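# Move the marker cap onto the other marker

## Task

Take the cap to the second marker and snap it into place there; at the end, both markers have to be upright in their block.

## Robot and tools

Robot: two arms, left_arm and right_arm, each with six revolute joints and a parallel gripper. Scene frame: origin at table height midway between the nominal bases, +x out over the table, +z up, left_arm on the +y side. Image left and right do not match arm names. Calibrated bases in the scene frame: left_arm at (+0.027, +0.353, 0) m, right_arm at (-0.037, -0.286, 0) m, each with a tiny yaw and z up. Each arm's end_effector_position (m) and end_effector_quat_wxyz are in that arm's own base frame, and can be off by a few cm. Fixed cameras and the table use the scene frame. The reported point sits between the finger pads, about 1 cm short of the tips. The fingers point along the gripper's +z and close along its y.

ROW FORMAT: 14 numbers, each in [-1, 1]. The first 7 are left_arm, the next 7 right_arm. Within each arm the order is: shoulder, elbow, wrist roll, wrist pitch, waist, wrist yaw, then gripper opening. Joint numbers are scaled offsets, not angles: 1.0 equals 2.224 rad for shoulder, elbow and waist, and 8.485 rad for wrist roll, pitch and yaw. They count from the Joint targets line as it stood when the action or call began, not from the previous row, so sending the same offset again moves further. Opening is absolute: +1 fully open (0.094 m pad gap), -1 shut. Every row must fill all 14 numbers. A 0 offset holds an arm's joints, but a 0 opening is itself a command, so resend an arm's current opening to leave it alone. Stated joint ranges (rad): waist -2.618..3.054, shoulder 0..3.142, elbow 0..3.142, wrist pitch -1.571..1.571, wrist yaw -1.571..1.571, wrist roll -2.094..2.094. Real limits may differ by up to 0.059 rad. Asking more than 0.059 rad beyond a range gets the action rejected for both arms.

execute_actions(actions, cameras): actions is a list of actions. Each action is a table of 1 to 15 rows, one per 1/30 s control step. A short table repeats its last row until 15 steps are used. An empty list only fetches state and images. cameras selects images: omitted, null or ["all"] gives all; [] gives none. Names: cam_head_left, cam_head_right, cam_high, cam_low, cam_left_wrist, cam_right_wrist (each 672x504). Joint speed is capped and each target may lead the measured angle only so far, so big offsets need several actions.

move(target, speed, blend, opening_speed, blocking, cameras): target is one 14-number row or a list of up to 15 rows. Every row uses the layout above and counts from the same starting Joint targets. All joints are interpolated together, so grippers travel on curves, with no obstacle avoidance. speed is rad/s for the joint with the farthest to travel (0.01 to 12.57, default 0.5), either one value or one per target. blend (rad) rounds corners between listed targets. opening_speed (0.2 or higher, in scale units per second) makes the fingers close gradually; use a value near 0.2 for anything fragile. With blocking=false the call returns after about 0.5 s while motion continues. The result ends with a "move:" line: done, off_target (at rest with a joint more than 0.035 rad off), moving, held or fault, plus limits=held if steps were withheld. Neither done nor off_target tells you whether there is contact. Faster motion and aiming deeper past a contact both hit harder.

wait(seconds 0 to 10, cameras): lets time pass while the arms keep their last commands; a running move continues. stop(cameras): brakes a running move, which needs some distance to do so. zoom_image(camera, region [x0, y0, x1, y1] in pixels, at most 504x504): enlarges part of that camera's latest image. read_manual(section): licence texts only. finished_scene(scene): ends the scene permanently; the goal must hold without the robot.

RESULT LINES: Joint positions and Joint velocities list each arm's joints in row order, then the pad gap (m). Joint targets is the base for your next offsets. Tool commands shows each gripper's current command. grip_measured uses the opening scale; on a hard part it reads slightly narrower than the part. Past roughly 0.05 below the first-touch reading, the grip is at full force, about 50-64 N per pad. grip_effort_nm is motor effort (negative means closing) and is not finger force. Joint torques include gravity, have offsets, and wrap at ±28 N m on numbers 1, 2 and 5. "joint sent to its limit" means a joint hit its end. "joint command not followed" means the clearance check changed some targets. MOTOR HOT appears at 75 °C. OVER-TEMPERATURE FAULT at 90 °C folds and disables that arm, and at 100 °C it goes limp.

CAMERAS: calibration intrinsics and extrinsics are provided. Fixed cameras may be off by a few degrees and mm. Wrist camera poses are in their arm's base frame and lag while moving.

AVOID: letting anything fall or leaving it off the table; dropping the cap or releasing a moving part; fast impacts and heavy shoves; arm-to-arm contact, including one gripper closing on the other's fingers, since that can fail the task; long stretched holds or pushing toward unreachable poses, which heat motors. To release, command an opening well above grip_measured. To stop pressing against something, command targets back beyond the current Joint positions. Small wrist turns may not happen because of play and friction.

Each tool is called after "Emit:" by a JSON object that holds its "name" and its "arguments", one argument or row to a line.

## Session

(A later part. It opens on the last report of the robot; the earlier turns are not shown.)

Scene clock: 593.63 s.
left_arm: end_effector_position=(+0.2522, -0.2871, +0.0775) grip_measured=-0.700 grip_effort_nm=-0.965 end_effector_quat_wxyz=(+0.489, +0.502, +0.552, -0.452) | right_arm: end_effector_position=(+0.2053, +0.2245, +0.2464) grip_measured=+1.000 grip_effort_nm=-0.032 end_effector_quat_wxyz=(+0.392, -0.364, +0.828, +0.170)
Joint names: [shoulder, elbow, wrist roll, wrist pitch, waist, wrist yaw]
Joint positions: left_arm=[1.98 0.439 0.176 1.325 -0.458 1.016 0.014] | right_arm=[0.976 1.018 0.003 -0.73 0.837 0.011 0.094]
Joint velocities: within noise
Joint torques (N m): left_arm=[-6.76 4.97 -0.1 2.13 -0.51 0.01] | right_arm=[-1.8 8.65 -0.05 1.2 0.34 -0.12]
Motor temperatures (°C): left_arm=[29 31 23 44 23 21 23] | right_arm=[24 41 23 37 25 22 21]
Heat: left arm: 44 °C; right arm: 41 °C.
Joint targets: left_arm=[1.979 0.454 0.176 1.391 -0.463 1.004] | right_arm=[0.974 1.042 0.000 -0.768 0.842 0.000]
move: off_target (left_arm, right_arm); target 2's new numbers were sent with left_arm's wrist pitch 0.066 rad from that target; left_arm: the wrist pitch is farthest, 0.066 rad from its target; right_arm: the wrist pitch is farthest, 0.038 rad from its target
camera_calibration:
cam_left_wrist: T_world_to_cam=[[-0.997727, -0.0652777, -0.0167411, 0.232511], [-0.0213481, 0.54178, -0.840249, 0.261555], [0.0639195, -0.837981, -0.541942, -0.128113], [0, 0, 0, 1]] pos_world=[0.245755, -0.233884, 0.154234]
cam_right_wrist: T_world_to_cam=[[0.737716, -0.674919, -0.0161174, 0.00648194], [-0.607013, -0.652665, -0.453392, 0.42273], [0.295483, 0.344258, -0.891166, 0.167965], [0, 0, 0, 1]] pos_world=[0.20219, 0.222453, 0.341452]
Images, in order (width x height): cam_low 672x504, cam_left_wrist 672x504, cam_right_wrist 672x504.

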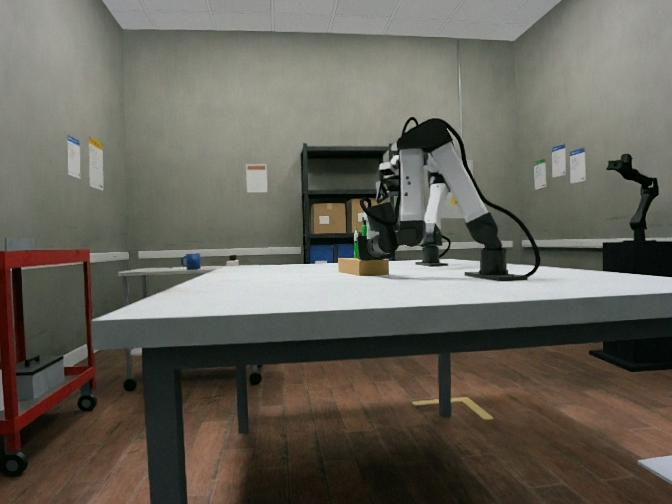

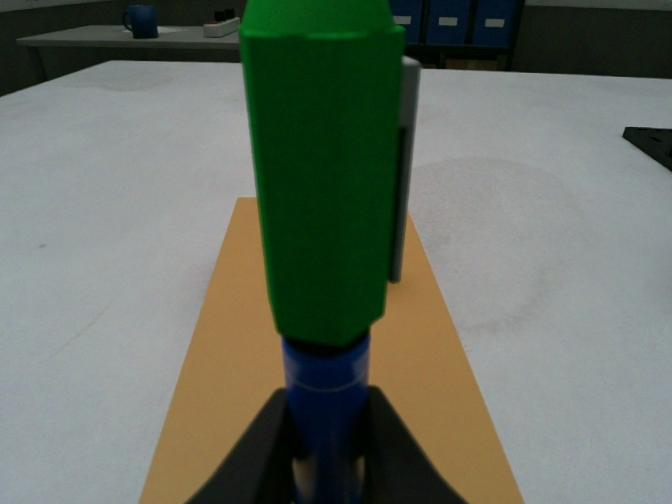

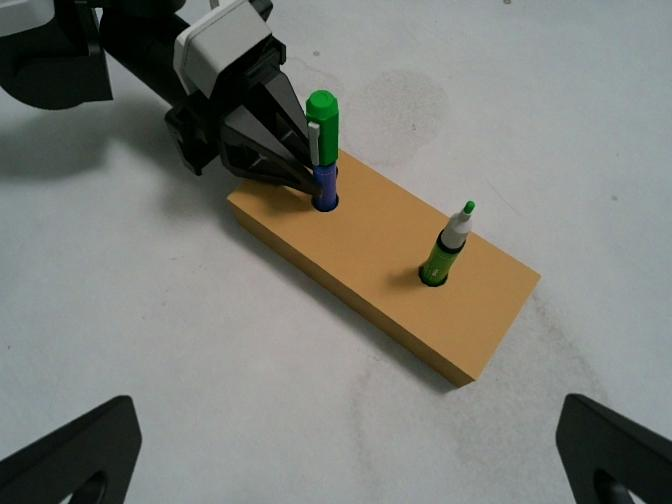

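Emit:
{"name": "move", "arguments": {
  "target": [0, 0, 0, 0, 0, 0, -0.8, 0.2473, 0.0153, 0, 0.0740, 0.0098, -0.0013, -0.064],
  "speed": 0.7,
  "opening_speed": 1.0
}}

Scene clock: 664.23 s.
left_arm: end_effector_position=(+0.2522, -0.2871, +0.0775) grip_measured=-0.701 grip_effort_nm=-0.994 end_effector_quat_wxyz=(+0.489, +0.502, +0.552, -0.452) | right_arm: end_effector_position=(+0.2926, +0.3367, +0.1680) grip_measured=-0.062 grip_effort_nm=-0.125 end_effector_quat_wxyz=(+0.400, -0.371, +0.818, +0.180)
Joint names: [shoulder, elbow, wrist roll, wrist pitch, waist, wrist yaw]
Joint positions: left_arm=[1.98 0.439 0.176 1.325 -0.458 1.016 0.014] | right_arm=[1.52 1.048 0.003 -0.19 0.858 0.007 0.044]
Joint velocities: within noise
Joint torques (N m): left_arm=[-6.9 5.01 -0.11 2.15 -0.42 0.03] | right_arm=[-5.6 8.95 -0.05 2.12 0.5 -0.13]
Motor temperatures (°C): left_arm=[32 30 23 47 23 21 25] | right_arm=[24 42 23 37 25 22 21]
Heat: left arm: 47 °C; right arm: 42 °C.
Joint targets: left_arm=[1.979 0.454 0.176 1.391 -0.463 1.004] | right_arm=[1.524 1.076 0.000 -0.140 0.864 -0.011]
move: off_target (left_arm, right_arm); left_arm: the wrist pitch is farthest, 0.066 rad from its target; right_arm: the wrist pitch is farthest, 0.050 rad from its target
camera_calibration:
cam_left_wrist: T_world_to_cam=[[-0.997727, -0.0652777, -0.0167411, 0.232511], [-0.0213481, 0.54178, -0.840249, 0.261555], [0.0639195, -0.837981, -0.541942, -0.128113], [0, 0, 0, 1]] pos_world=[0.245755, -0.233884, 0.154234]
cam_right_wrist: T_world_to_cam=[[0.754618, -0.655885, -0.0191486, 0.00567245], [-0.583824, -0.657817, -0.475843, 0.512157], [0.299502, 0.370259, -0.879322, 0.0217532], [0, 0, 0, 1]] pos_world=[0.288214, 0.332572, 0.262943]

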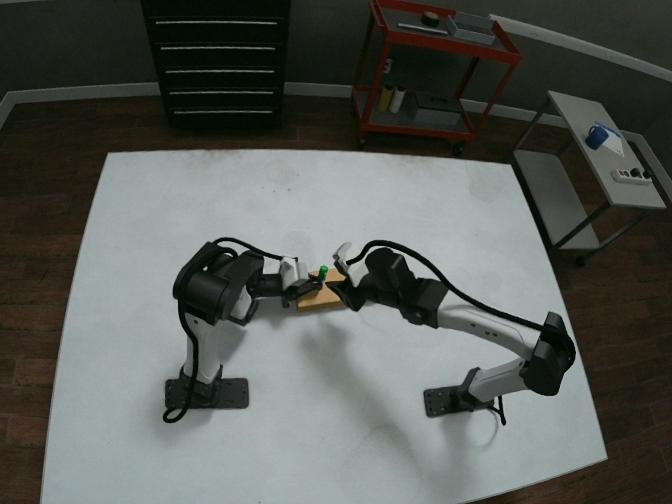

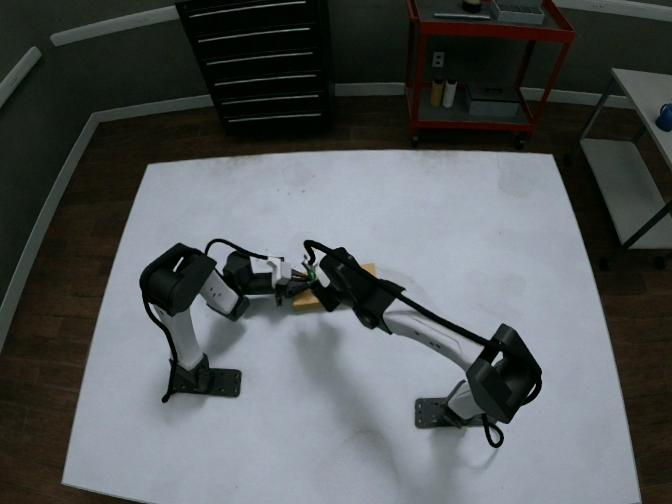

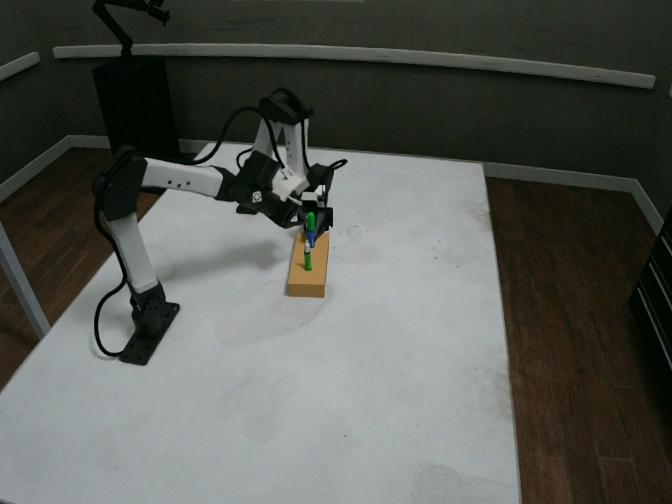

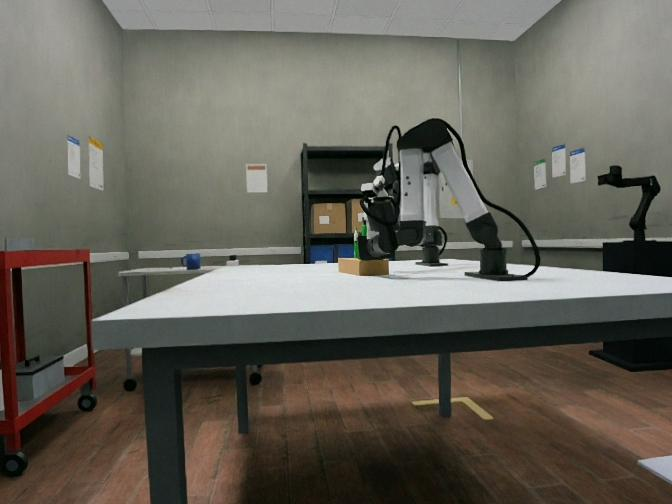

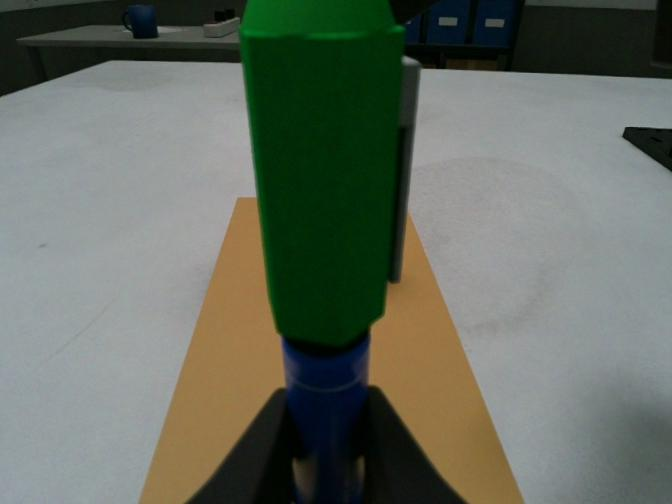

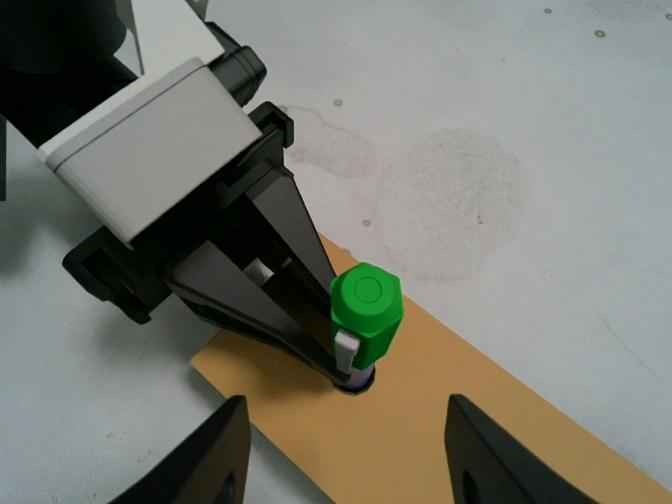

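Emit:
{"name": "zoom_image", "arguments": {
  "camera": "cam_right_wrist",
  "region": [180, 180, 500, 504]
}}

Emit:
{"name": "zoom_image", "arguments": {
  "camera": "cam_high",
  "region": [220, 130, 400, 310]
}}

Scaled by 1.556 from the camera's 672x504 image, which has a finer 960x720 frame.

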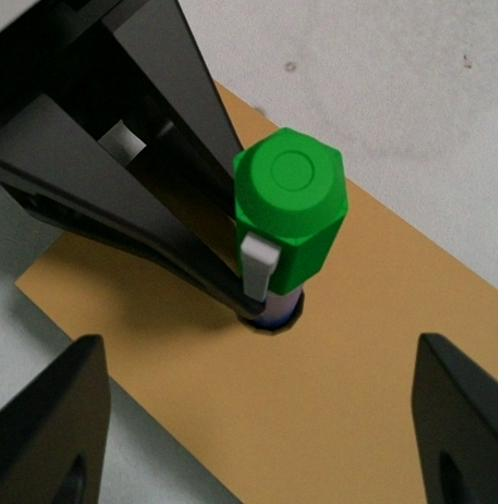

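Scaled by 2.800 from the camera's 672x504 image, which has a finer 960x720 frame.

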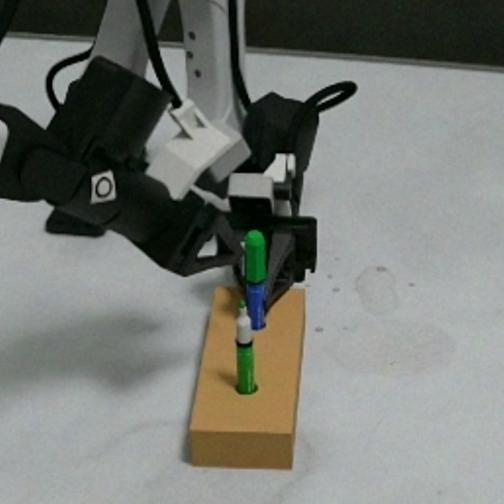

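Emit:
{"name": "move", "arguments": {
  "target": [0, 0, 0, 0, 0, 0, -0.8, 0.0446, 0.0034, 0, 0.01061, -0.0105, -0.00106, -0.064],
  "speed": 0.3,
  "cameras": ["cam_high", "cam_left_wrist", "cam_right_wrist"]
}}

Scene clock: 717.00 s.
left_arm: end_effector_position=(+0.2522, -0.2871, +0.0775) grip_measured=-0.701 grip_effort_nm=-0.994 end_effector_quat_wxyz=(+0.489, +0.502, +0.552, -0.452) | right_arm: end_effector_position=(+0.3073, +0.3488, +0.1462) grip_measured=-0.062 grip_effort_nm=-0.115 end_effector_quat_wxyz=(+0.399, -0.369, +0.820, +0.182)
Joint names: [shoulder, elbow, wrist roll, wrist pitch, waist, wrist yaw]
Joint positions: left_arm=[1.98 0.439 0.176 1.325 -0.458 1.016 0.014] | right_arm=[1.615 1.053 0.003 -0.101 0.848 -0.003 0.044]
Joint velocities: within noise
Joint torques (N m): left_arm=[-6.89 4.9 -0.14 2.18 -0.54 0.03] | right_arm=[-5.87 9.01 -0.04 2.1 -0.77 -0.16]
Motor temperatures (°C): left_arm=[32 30 23 48 23 21 26] | right_arm=[28 46 23 43 25 22 21]
Heat: left arm: 48 °C; right arm: 46 °C.
Joint targets: left_arm=[1.979 0.454 0.176 1.391 -0.463 1.004] | right_arm=[1.623 1.084 0.000 -0.050 0.841 -0.020]
move: off_target (left_arm, right_arm); left_arm: the wrist pitch is farthest, 0.066 rad from its target; right_arm: the wrist pitch is farthest, 0.051 rad from its target
camera_calibration:
cam_left_wrist: T_world_to_cam=[[-0.997727, -0.0652777, -0.0167411, 0.232511], [-0.0213481, 0.54178, -0.840249, 0.261555], [0.0639195, -0.837981, -0.541942, -0.128113], [0, 0, 0, 1]] pos_world=[0.245755, -0.233884, 0.154234]
cam_right_wrist: T_world_to_cam=[[0.752524, -0.658097, -0.0248177, 0.004292], [-0.588073, -0.654535, -0.475135, 0.518405], [0.296441, 0.372146, -0.879563, -0.00600254], [0, 0, 0, 1]] pos_world=[0.30341, 0.344373, 0.241139]
Images, in order (width x height): cam_high 672x504, cam_left_wrist 672x504, cam_right_wrist 672x504.

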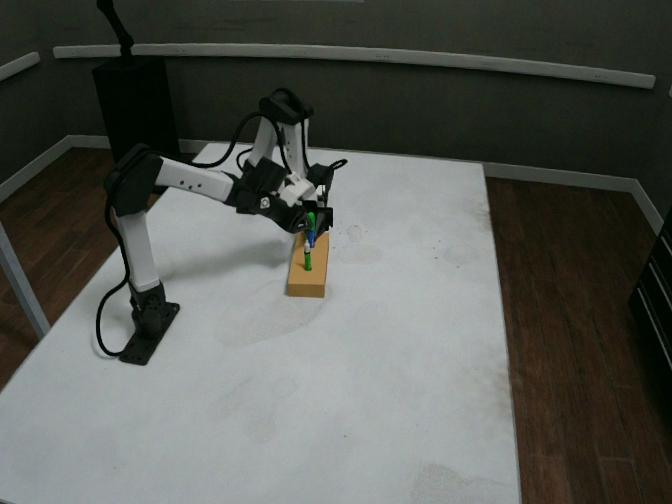

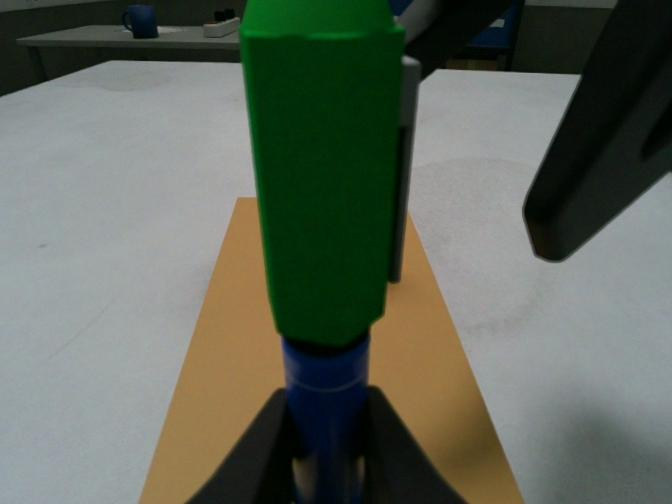

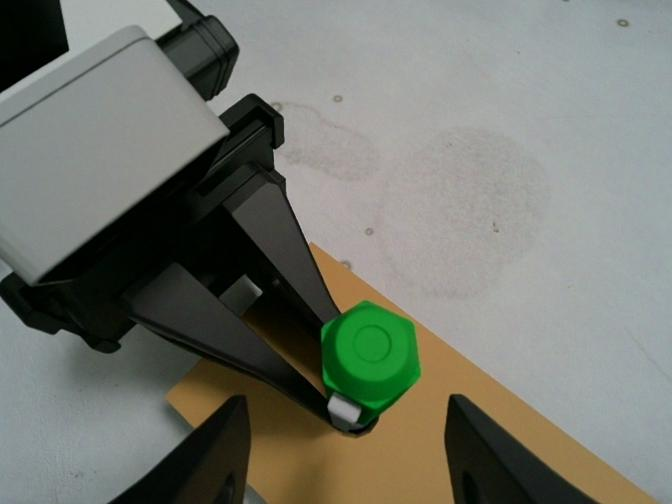

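Emit:
{"name": "move", "arguments": {
  "target": [0, 0, 0, 0, 0, 0, -0.8, 0.0389, 0.0121, 0, 0.00695, -0.0038, 0, -0.064],
  "speed": 0.2,
  "cameras": ["cam_high", "cam_low", "cam_left_wrist", "cam_right_wrist"]
}}

Scene clock: 754.30 s.
left_arm: end_effector_position=(+0.2522, -0.2871, +0.0775) grip_measured=-0.701 grip_effort_nm=-0.994 end_effector_quat_wxyz=(+0.489, +0.502, +0.552, -0.452) | right_arm: end_effector_position=(+0.3218, +0.3591, +0.1309) grip_measured=-0.062 grip_effort_nm=-0.120 end_effector_quat_wxyz=(+0.400, -0.365, +0.821, +0.180)
Joint names: [shoulder, elbow, wrist roll, wrist pitch, waist, wrist yaw]
Joint positions: left_arm=[1.98 0.439 0.176 1.325 -0.458 1.016 0.014] | right_arm=[1.7 1.081 0.003 -0.043 0.839 -0.003 0.044]
Joint velocities: within noise
Joint torques (N m): left_arm=[-6.79 5.01 -0.08 2.15 -0.61 -0.01] | right_arm=[-6.34 8.94 -0.02 2.14 -0.66 -0.13]
Motor temperatures (°C): left_arm=[33 30 23 49 23 21 26] | right_arm=[29 47 23 45 25 22 21]
Heat: left arm: 49 °C; right arm: 47 °C.
Joint targets: left_arm=[1.979 0.454 0.176 1.391 -0.463 1.004] | right_arm=[1.710 1.110 0.000 0.009 0.833 -0.020]
move: off_target (left_arm, right_arm); left_arm: the wrist pitch is farthest, 0.066 rad from its target; right_arm: the wrist pitch is farthest, 0.052 rad from its target
camera_calibration:
cam_left_wrist: T_world_to_cam=[[-0.997727, -0.0652777, -0.0167411, 0.232511], [-0.0213481, 0.54178, -0.840249, 0.261555], [0.0639195, -0.837981, -0.541942, -0.128113], [0, 0, 0, 1]] pos_world=[0.245755, -0.233884, 0.154234]
cam_right_wrist: T_world_to_cam=[[0.746949, -0.664418, -0.0248255, 0.00387464], [-0.593244, -0.649145, -0.476102, 0.526338], [0.300215, 0.370351, -0.87904, -0.0281531], [0, 0, 0, 1]] pos_world=[0.317805, 0.35467, 0.225939]
Images, in order (width x height): cam_high 672x504, cam_low 672x504, cam_left_wrist 672x504, cam_right_wrist 672x504.

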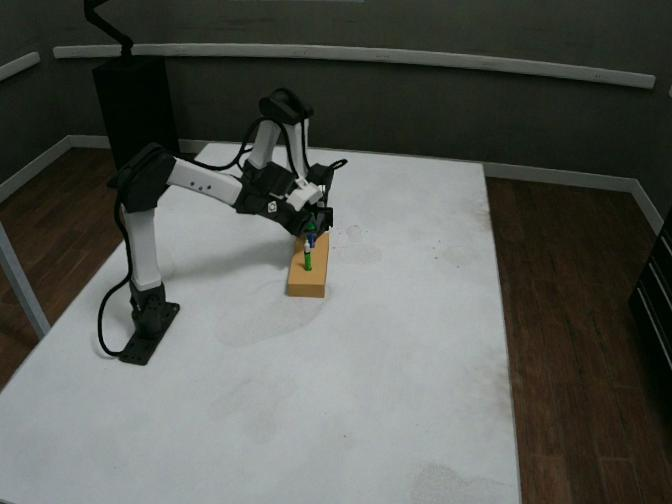

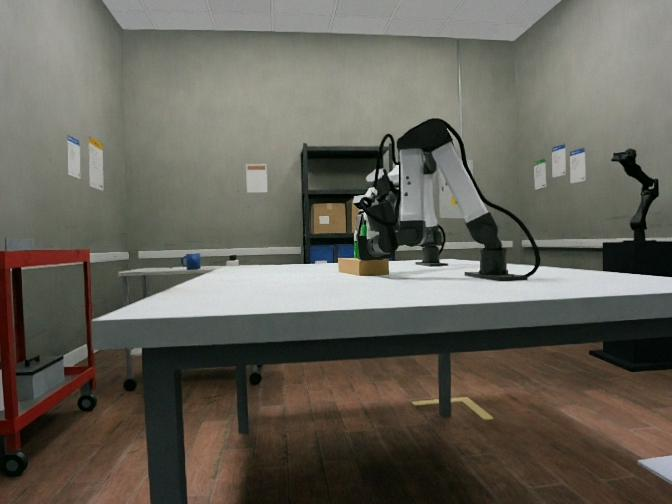

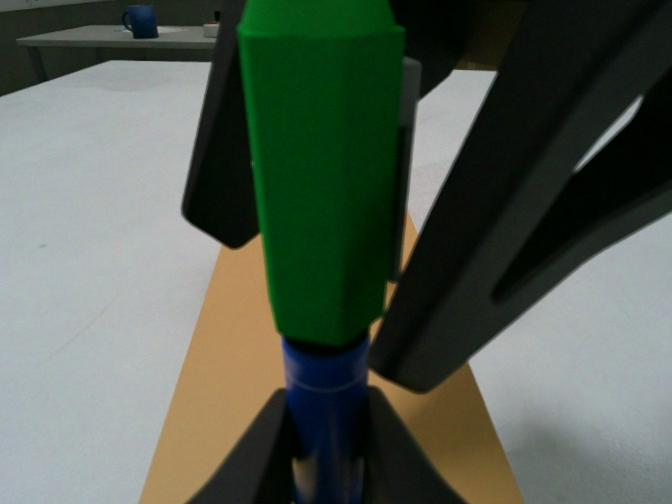

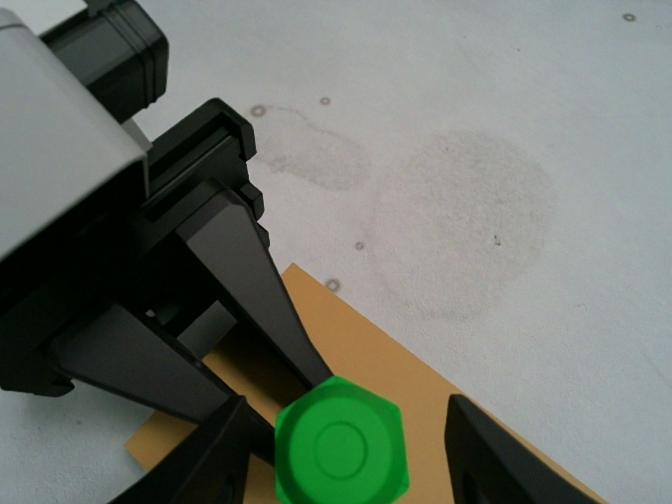

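Emit:
{"name": "zoom_image", "arguments": {
  "camera": "cam_left_wrist",
  "region": [170, 150, 600, 504]
}}

Emit:
{"name": "zoom_image", "arguments": {
  "camera": "cam_low",
  "region": [320, 180, 440, 290]
}}

Emit:
{"name": "zoom_image", "arguments": {
  "camera": "cam_high",
  "region": [240, 150, 370, 290]
}}

Scaled by 1.172 from the camera's 672x504 image, which has a finer 960x720 frame.

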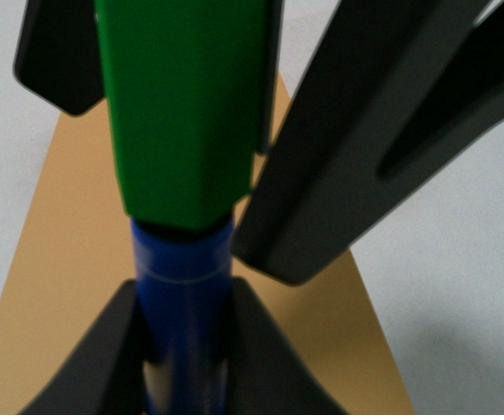

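Scaled by 4.200 from the camera's 672x504 image, which has a finer 960x720 frame.

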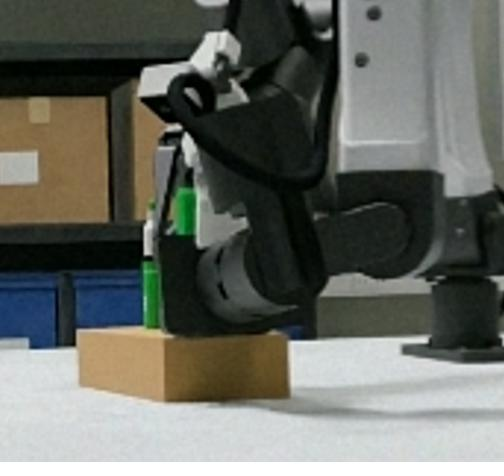

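Scaled by 3.600 from the camera's 672x504 image, which has a finer 960x720 frame.

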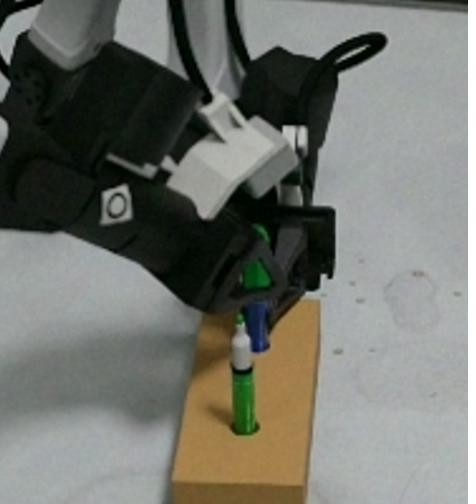

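Emit:
{"name": "move", "arguments": {
  "target": [0, 0, 0, 0, 0, 0, -0.8, 0, 0, 0, 0, 0, 0, -0.75],
  "speed": 0.2,
  "opening_speed": 0.4,
  "cameras": ["cam_left_wrist", "cam_right_wrist"]
}}

Scene clock: 792.20 s.
left_arm: end_effector_position=(+0.2522, -0.2871, +0.0775) grip_measured=-0.701 grip_effort_nm=-0.989 end_effector_quat_wxyz=(+0.489, +0.502, +0.552, -0.452) | right_arm: end_effector_position=(+0.3219, +0.3593, +0.1312) grip_measured=-0.634 grip_effort_nm=-1.053 end_effector_quat_wxyz=(+0.401, -0.365, +0.821, +0.181)
Joint names: [shoulder, elbow, wrist roll, wrist pitch, waist, wrist yaw]
Joint positions: left_arm=[1.98 0.439 0.176 1.325 -0.458 1.016 0.014] | right_arm=[1.7 1.081 0.003 -0.041 0.839 -0.004 0.017]
Joint velocities: within noise
Joint torques (N m): left_arm=[-6.68 4.89 -0.12 2.16 -0.61 0.05] | right_arm=[-6.37 8.95 -0.02 2.11 -0.65 -0.12]
Motor temperatures (°C): left_arm=[33 30 23 49 23 21 27] | right_arm=[31 46 23 50 25 22 21]
Heat: left arm: 49 °C; right arm: 50 °C.
Joint targets: left_arm=[1.979 0.454 0.176 1.391 -0.463 1.004] | right_arm=[1.710 1.110 0.000 0.009 0.833 -0.020]
move: off_target (left_arm, right_arm); left_arm: the wrist pitch is farthest, 0.066 rad from its target; right_arm: the wrist pitch is farthest, 0.050 rad from its target
camera_calibration:
cam_left_wrist: T_world_to_cam=[[-0.997727, -0.0652777, -0.0167411, 0.232511], [-0.0213481, 0.54178, -0.840249, 0.261555], [0.0639195, -0.837981, -0.541942, -0.128113], [0, 0, 0, 1]] pos_world=[0.245755, -0.233884, 0.154234]
cam_right_wrist: T_world_to_cam=[[0.747521, -0.663739, -0.025729, 0.00365326], [-0.592519, -0.648802, -0.47747, 0.526516], [0.300222, 0.372164, -0.878271, -0.0288649], [0, 0, 0, 1]] pos_world=[0.317905, 0.354772, 0.226138]
Images, in order (width x height): cam_left_wrist 672x504, cam_right_wrist 672x504.

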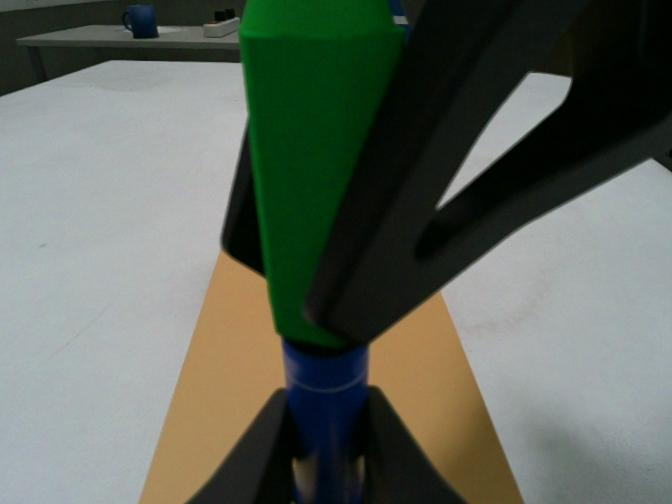

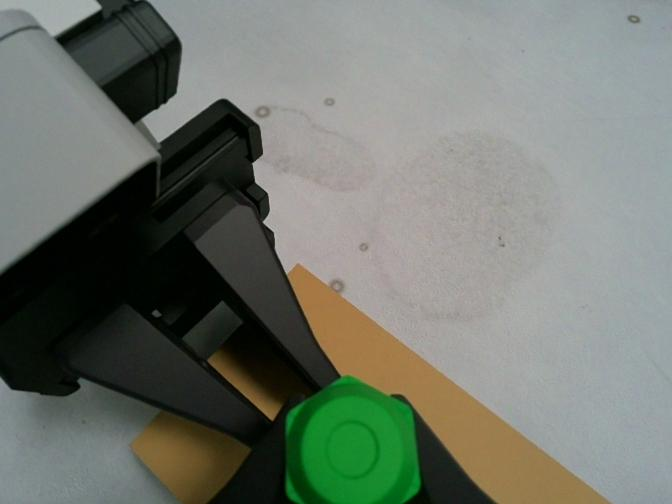

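Emit:
{"name": "move", "arguments": {
  "target": [
    [0, 0, 0, 0, 0, 0, -0.8, 0, 0, 0, -0.00931, 0, 0, -0.75],
    [0, 0, 0, 0, 0, 0, -0.8, -0.0146, 0.0201, 0, -0.01833, 0, 0, -0.75],
    [0, 0, 0, 0, 0, 0, -0.8, -0.0225, 0.0418, 0, -0.02607, 0, 0, -0.75],
    [0, 0, 0, 0, 0, 0, -0.8, -0.0328, 0.0907, 0, -0.04159, 0, 0, -0.75]
  ],
  "speed": [0.2, 0.1, 0.12, 0.25],
  "blend": [0, 0.01, 0.02, 0],
  "cameras": ["cam_high", "cam_left_wrist", "cam_right_wrist"]
}}

Scene clock: 817.37 s.
left_arm: end_effector_position=(+0.2519, -0.2914, +0.0934) grip_measured=-0.701 grip_effort_nm=-0.999 end_effector_quat_wxyz=(+0.509, +0.509, +0.523, -0.456) | right_arm: end_effector_position=(+0.3168, +0.3537, +0.1501) grip_measured=-0.636 grip_effort_nm=-1.053 end_effector_quat_wxyz=(+0.349, -0.378, +0.843, +0.157)
Joint names: [shoulder, elbow, wrist roll, wrist pitch, waist, wrist yaw]
Joint positions: left_arm=[1.974 0.451 0.154 1.391 -0.464 1.035 0.014] | right_arm=[1.7 1.254 -0.003 -0.339 0.839 -0.004 0.017]
Joint velocities: within noise
Joint torques (N m): left_arm=[-6.37 3.82 0.09 1.54 -0.02 -0.07] | right_arm=[-12.3 11.32 0.04 1.4 -0.83 -0.11]
Motor temperatures (°C): left_arm=[34 30 23 49 23 21 27] | right_arm=[32 46 23 51 25 22 22]
Heat: left arm: 49 °C; right arm: 51 °C.
Joint targets: left_arm=[1.979 0.454 0.176 1.391 -0.463 1.004] | right_arm=[1.637 1.312 0.000 -0.344 0.833 -0.020]
move: off_target (right_arm); right_arm: the shoulder is farthest, 0.063 rad from its target
camera_calibration:
cam_left_wrist: T_world_to_cam=[[-0.996782, -0.0444132, -0.0667269, 0.24275], [0.0351459, 0.506006, -0.861813, 0.254504], [0.0720401, -0.861386, -0.502817, -0.135576], [0, 0, 0, 1]] pos_world=[0.242792, -0.234783, 0.167363]
cam_right_wrist: T_world_to_cam=[[0.748351, -0.662943, -0.0218741, 0.00302938], [-0.623357, -0.691629, -0.364795, 0.536792], [0.226709, 0.28663, -0.930831, 0.0528483], [0, 0, 0, 1]] pos_world=[0.320365, 0.358121, 0.245078]
Images, in order (width x height): cam_high 672x504, cam_left_wrist 672x504, cam_right_wrist 672x504.

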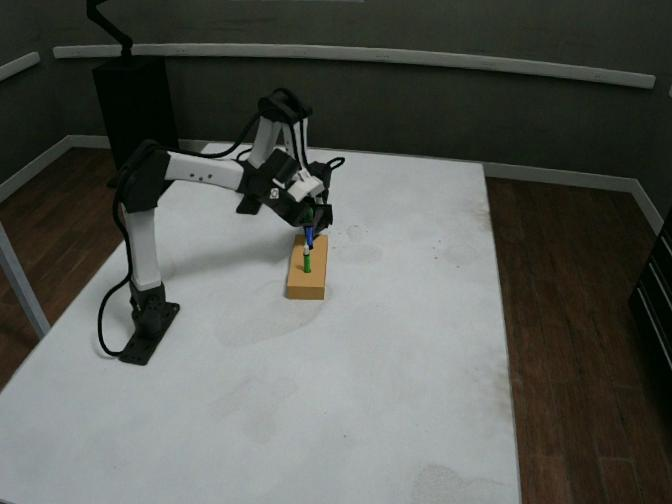

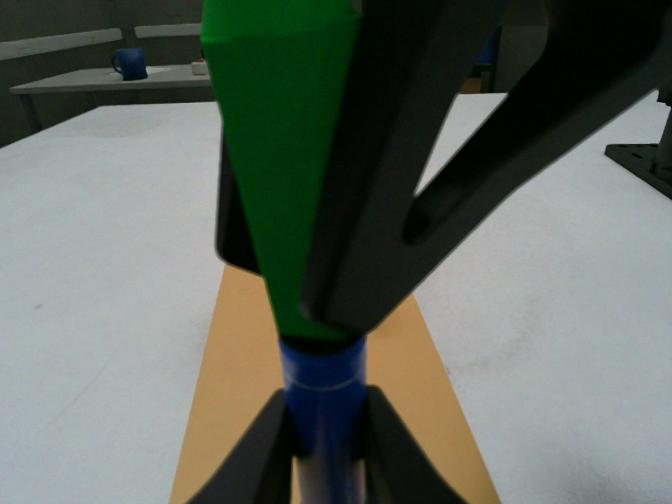

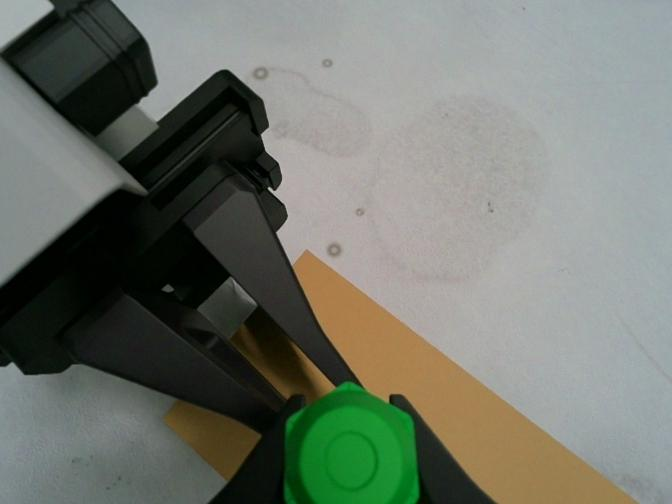

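Emit:
{"name": "move", "arguments": {
  "target": [0.0396, 0, 0, 0, 0, 0, -0.9, -0.0225, 0.0225, 0, 0.00943, 0, 0, -0.85],
  "speed": 0.06,
  "cameras": ["cam_high", "cam_left_wrist", "cam_right_wrist"]
}}

Scene clock: 934.47 s.
left_arm: end_effector_position=(+0.2539, -0.2948, +0.0941) grip_measured=-0.701 grip_effort_nm=-0.989 end_effector_quat_wxyz=(+0.512, +0.514, +0.512, -0.460) | right_arm: end_effector_position=(+0.3169, +0.3531, +0.1548) grip_measured=-0.636 grip_effort_nm=-1.057 end_effector_quat_wxyz=(+0.352, -0.378, +0.842, +0.158)
Joint names: [shoulder, elbow, wrist roll, wrist pitch, waist, wrist yaw]
Joint positions: left_arm=[2.003 0.475 0.146 1.423 -0.466 1.052 0.014] | right_arm=[1.692 1.261 -0.005 -0.348 0.838 -0.004 0.017]
Joint velocities: within noise
Joint torques (N m): left_arm=[-1.72 1.52 0.16 1.26 0.39 -0.27] | right_arm=[-15.51 14.8 0.06 2.28 -0.62 -0.13]
Motor temperatures (°C): left_arm=[33 28 23 43 23 21 28] | right_arm=[55 55 23 44 25 22 24]
Heat: left arm: 43 °C; right arm: 55 °C.
Joint targets: left_arm=[2.067 0.454 0.176 1.391 -0.463 1.004] | right_arm=[1.587 1.362 0.000 -0.264 0.832 -0.020]
move: off_target (left_arm, right_arm); left_arm: the shoulder is farthest, 0.064 rad from its target; right_arm: the shoulder is farthest, 0.105 rad from its target
camera_calibration:
cam_left_wrist: T_world_to_cam=[[-0.996373, -0.0272396, -0.0806194, 0.250851], [0.0567526, 0.493219, -0.868052, 0.248217], [0.0634084, -0.869478, -0.489884, -0.139721], [0, 0, 0, 1]] pos_world=[0.244713, -0.237077, 0.167242]
cam_right_wrist: T_world_to_cam=[[0.748612, -0.662681, -0.0208481, 0.00246927], [-0.621615, -0.69059, -0.369704, 0.53804], [0.230598, 0.289724, -0.928916, 0.0548059], [0, 0, 0, 1]] pos_world=[0.319967, 0.357323, 0.249877]
Images, in order (width x height): cam_high 672x504, cam_left_wrist 672x504, cam_right_wrist 672x504.

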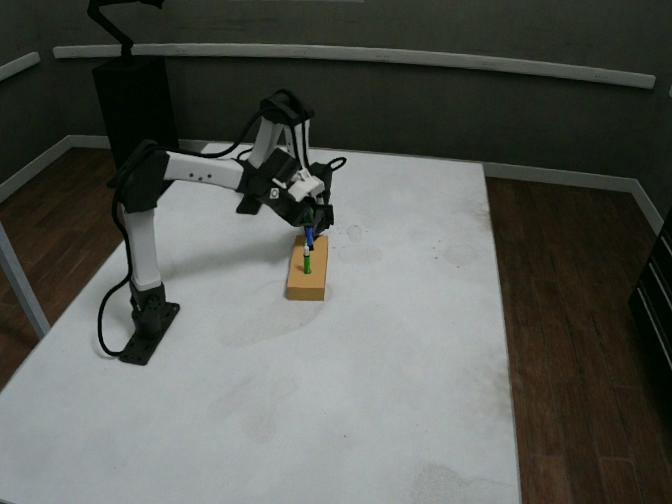

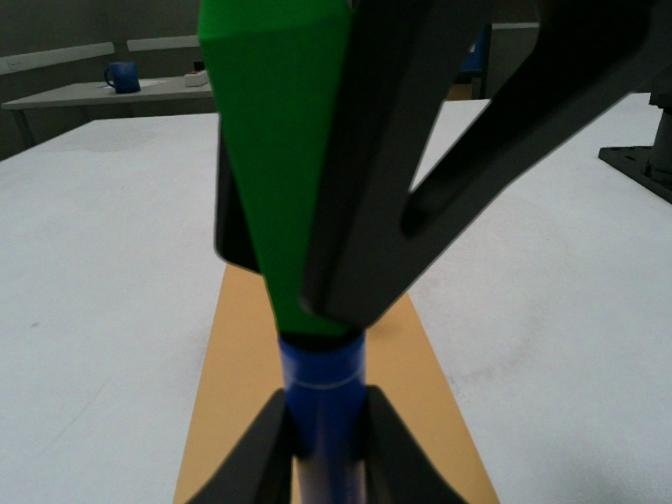

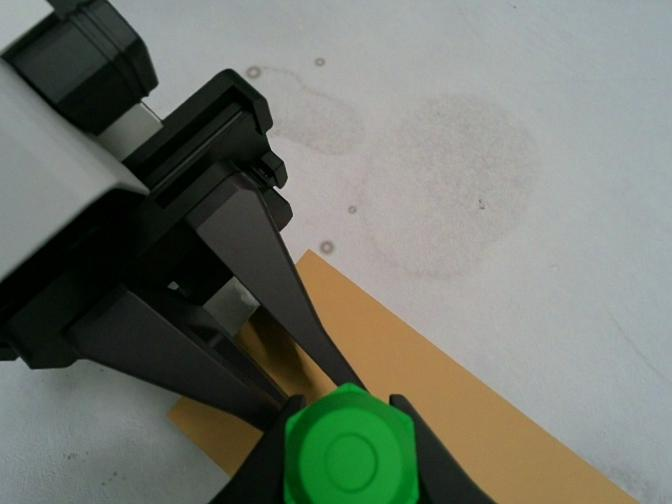

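Emit:
{"name": "move", "arguments": {
  "target": [0.036, 0, 0, 0, 0, 0, -1.0, -0.027, 0.027, 0, 0.006, 0, 0, -1.0],
  "speed": 0.08,
  "cameras": ["cam_high", "cam_left_wrist", "cam_right_wrist"]
}}

Scene clock: 953.97 s.
left_arm: end_effector_position=(+0.2522, -0.2947, +0.0749) grip_measured=-0.702 grip_effort_nm=-0.994 end_effector_quat_wxyz=(+0.498, +0.516, +0.523, -0.461) | right_arm: end_effector_position=(+0.3270, +0.3642, +0.3020) grip_measured=-0.636 grip_effort_nm=-1.062 end_effector_quat_wxyz=(+0.501, -0.343, +0.763, +0.224)
Joint names: [shoulder, elbow, wrist roll, wrist pitch, waist, wrist yaw]
Joint positions: left_arm=[2.063 0.476 0.171 1.426 -0.468 1.053 0.014] | right_arm=[1.543 1.393 -0.005 -0.259 0.837 -0.006 0.017]
Joint velocities: within noise
Joint torques (N m): left_arm=[-0.32 1.16 0.04 1.22 0.38 -0.27] | right_arm=[-7.66 9.35 0.03 2.27 -0.59 -0.11]
Motor temperatures (°C): left_arm=[32 27 23 40 23 21 28] | right_arm=[68 65 23 47 25 22 24]
Heat: left arm: 40 °C; right arm: 68 °C.
Joint targets: left_arm=[2.147 0.454 0.176 1.391 -0.463 1.004] | right_arm=[1.527 1.422 0.000 -0.213 0.832 -0.020]
move: off_target (left_arm, right_arm); left_arm: the shoulder is farthest, 0.084 rad from its target; right_arm: the wrist pitch is farthest, 0.046 rad from its target
camera_calibration:
cam_left_wrist: T_world_to_cam=[[-0.998161, -0.0208444, -0.0569273, 0.248197], [0.0380814, 0.515056, -0.85631, 0.24173], [0.04717, -0.856903, -0.513315, -0.139379], [0, 0, 0, 1]] pos_world=[0.245109, -0.238765, 0.14958]
cam_right_wrist: T_world_to_cam=[[0.753699, -0.656999, -0.0170312, 0.000442808], [-0.4902, -0.544711, -0.680437, 0.604121], [0.437769, 0.521194, -0.732609, -0.0253608], [0, 0, 0, 1]] pos_world=[0.306908, 0.34258, 0.392495]
Images, in order (width x height): cam_high 672x504, cam_left_wrist 672x504, cam_right_wrist 672x504.

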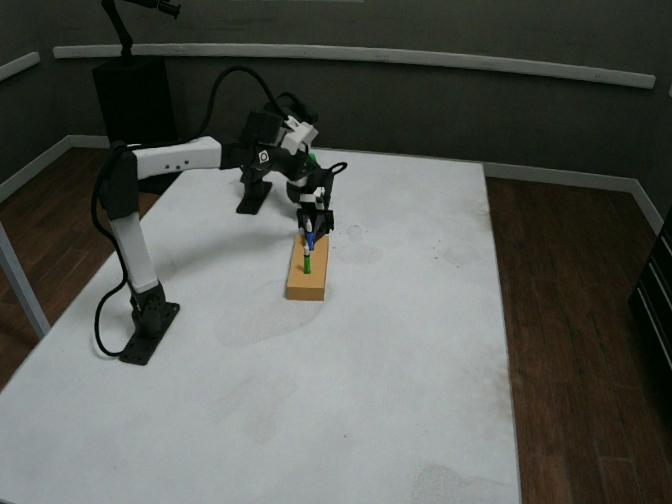

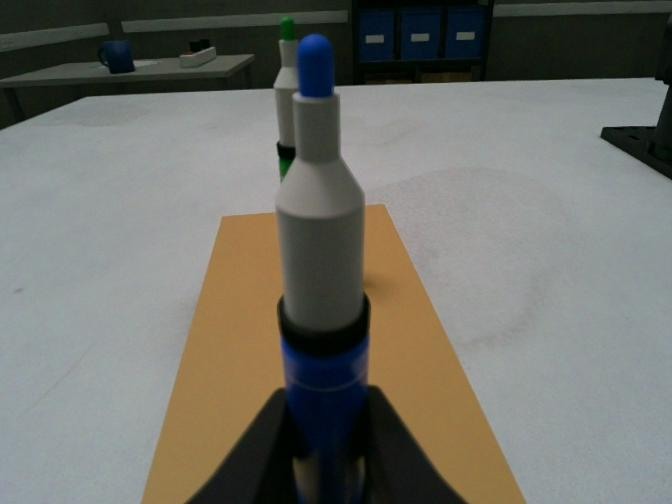

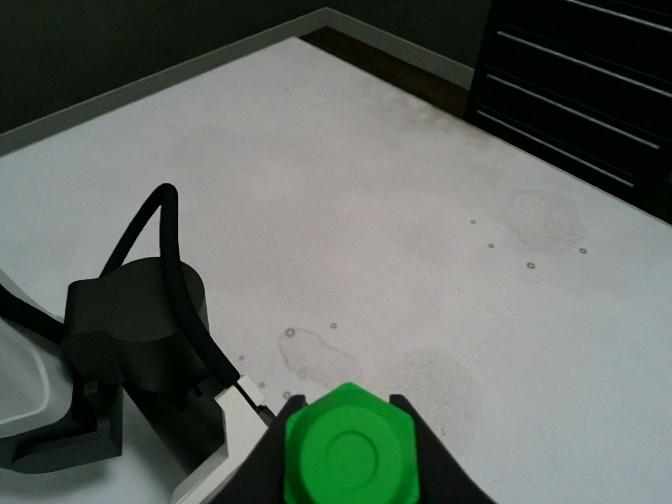

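Emit:
{"name": "move", "arguments": {
  "target": [-0.0369, 0.0166, 0, 0.00648, 0, 0.0046, -0.85, -0.1451, -0.2429, 0, -0.0178, -0.0836, 0, -0.85],
  "speed": 0.5
}}

Scene clock: 1024.17 s.
left_arm: end_effector_position=(+0.2533, -0.2958, +0.0779) grip_measured=-0.702 grip_effort_nm=-0.994 end_effector_quat_wxyz=(+0.500, +0.518, +0.518, -0.462) | right_arm: end_effector_position=(+0.2982, +0.2290, +0.1912) grip_measured=-0.636 grip_effort_nm=-1.057 end_effector_quat_wxyz=(+0.420, -0.290, +0.848, +0.143)
Joint names: [shoulder, elbow, wrist roll, wrist pitch, waist, wrist yaw]
Joint positions: left_arm=[2.06 0.485 0.169 1.426 -0.468 1.059 0.014] | right_arm=[1.22 0.896 -0.005 -0.328 0.652 -0.006 0.017]
Joint velocities: within noise
Joint torques (N m): left_arm=[-6.76 3.92 0.04 1.71 0.31 0.08] | right_arm=[-4.89 5.81 0.05 1.26 -0.69 -0.1]
Motor temperatures (°C): left_arm=[29 26 23 38 23 21 28] | right_arm=[48 51 23 52 25 22 25]
Heat: left arm: 38 °C; right arm: 52 °C.
Joint targets: left_arm=[2.066 0.491 0.176 1.446 -0.463 1.043] | right_arm=[1.204 0.882 0.000 -0.364 0.647 -0.020]
move: off_target (right_arm); right_arm: the wrist pitch is farthest, 0.036 rad from its target
camera_calibration:
cam_left_wrist: T_world_to_cam=[[-0.99776, -0.0152547, -0.065134, 0.251527], [0.0482864, 0.509632, -0.859036, 0.240837], [0.0462987, -0.860257, -0.507754, -0.140031], [0, 0, 0, 1]] pos_world=[0.245818, -0.239364, 0.152169]
cam_right_wrist: T_world_to_cam=[[0.616353, -0.787202, -0.0205443, 0.00281864], [-0.694724, -0.531291, -0.484859, 0.461499], [0.370767, 0.313117, -0.874351, 0.0711604], [0, 0, 0, 1]] pos_world=[0.292493, 0.225128, 0.286039]

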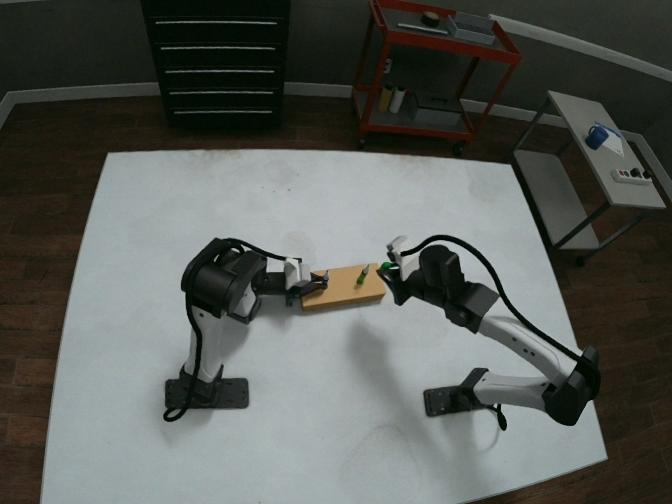

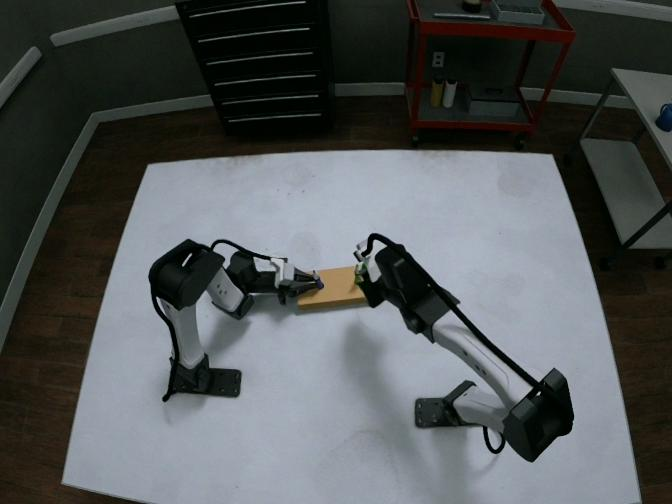

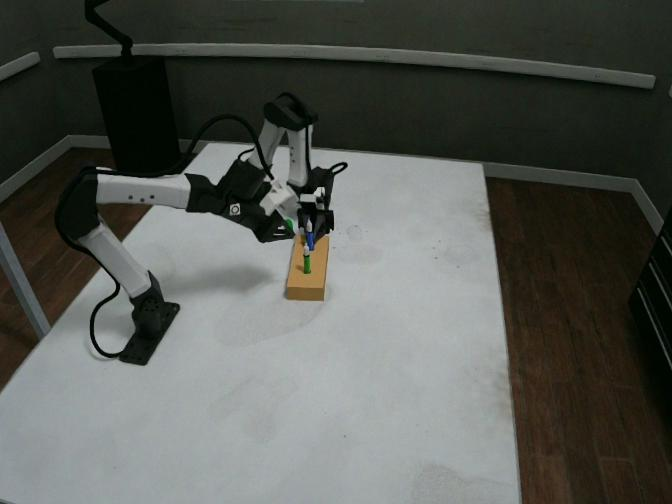

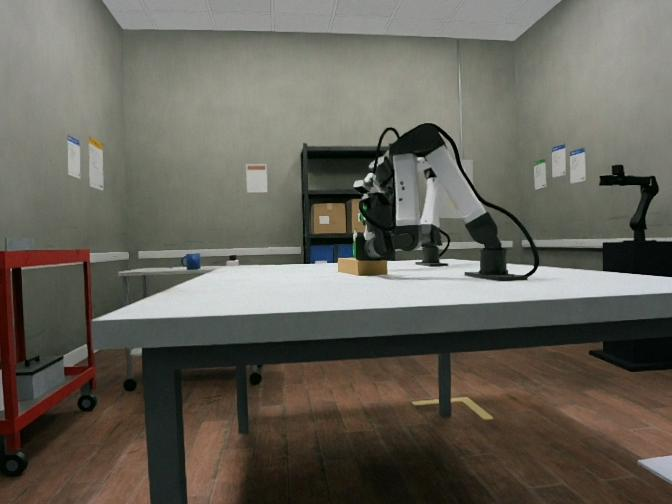

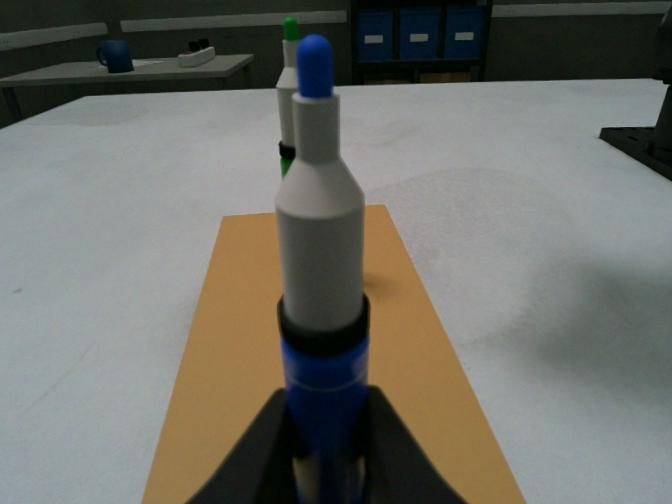

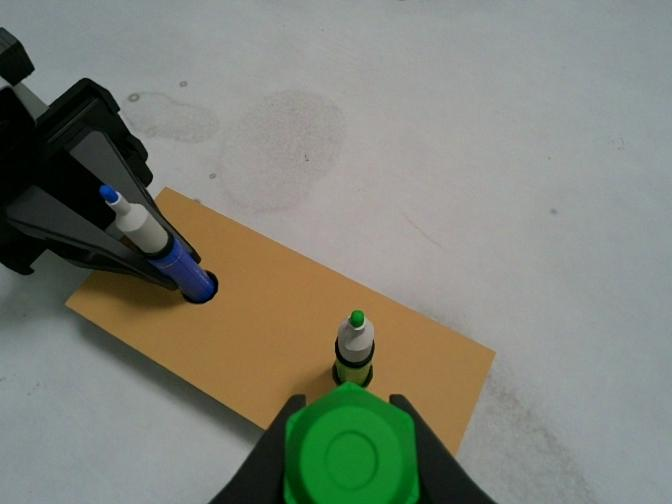

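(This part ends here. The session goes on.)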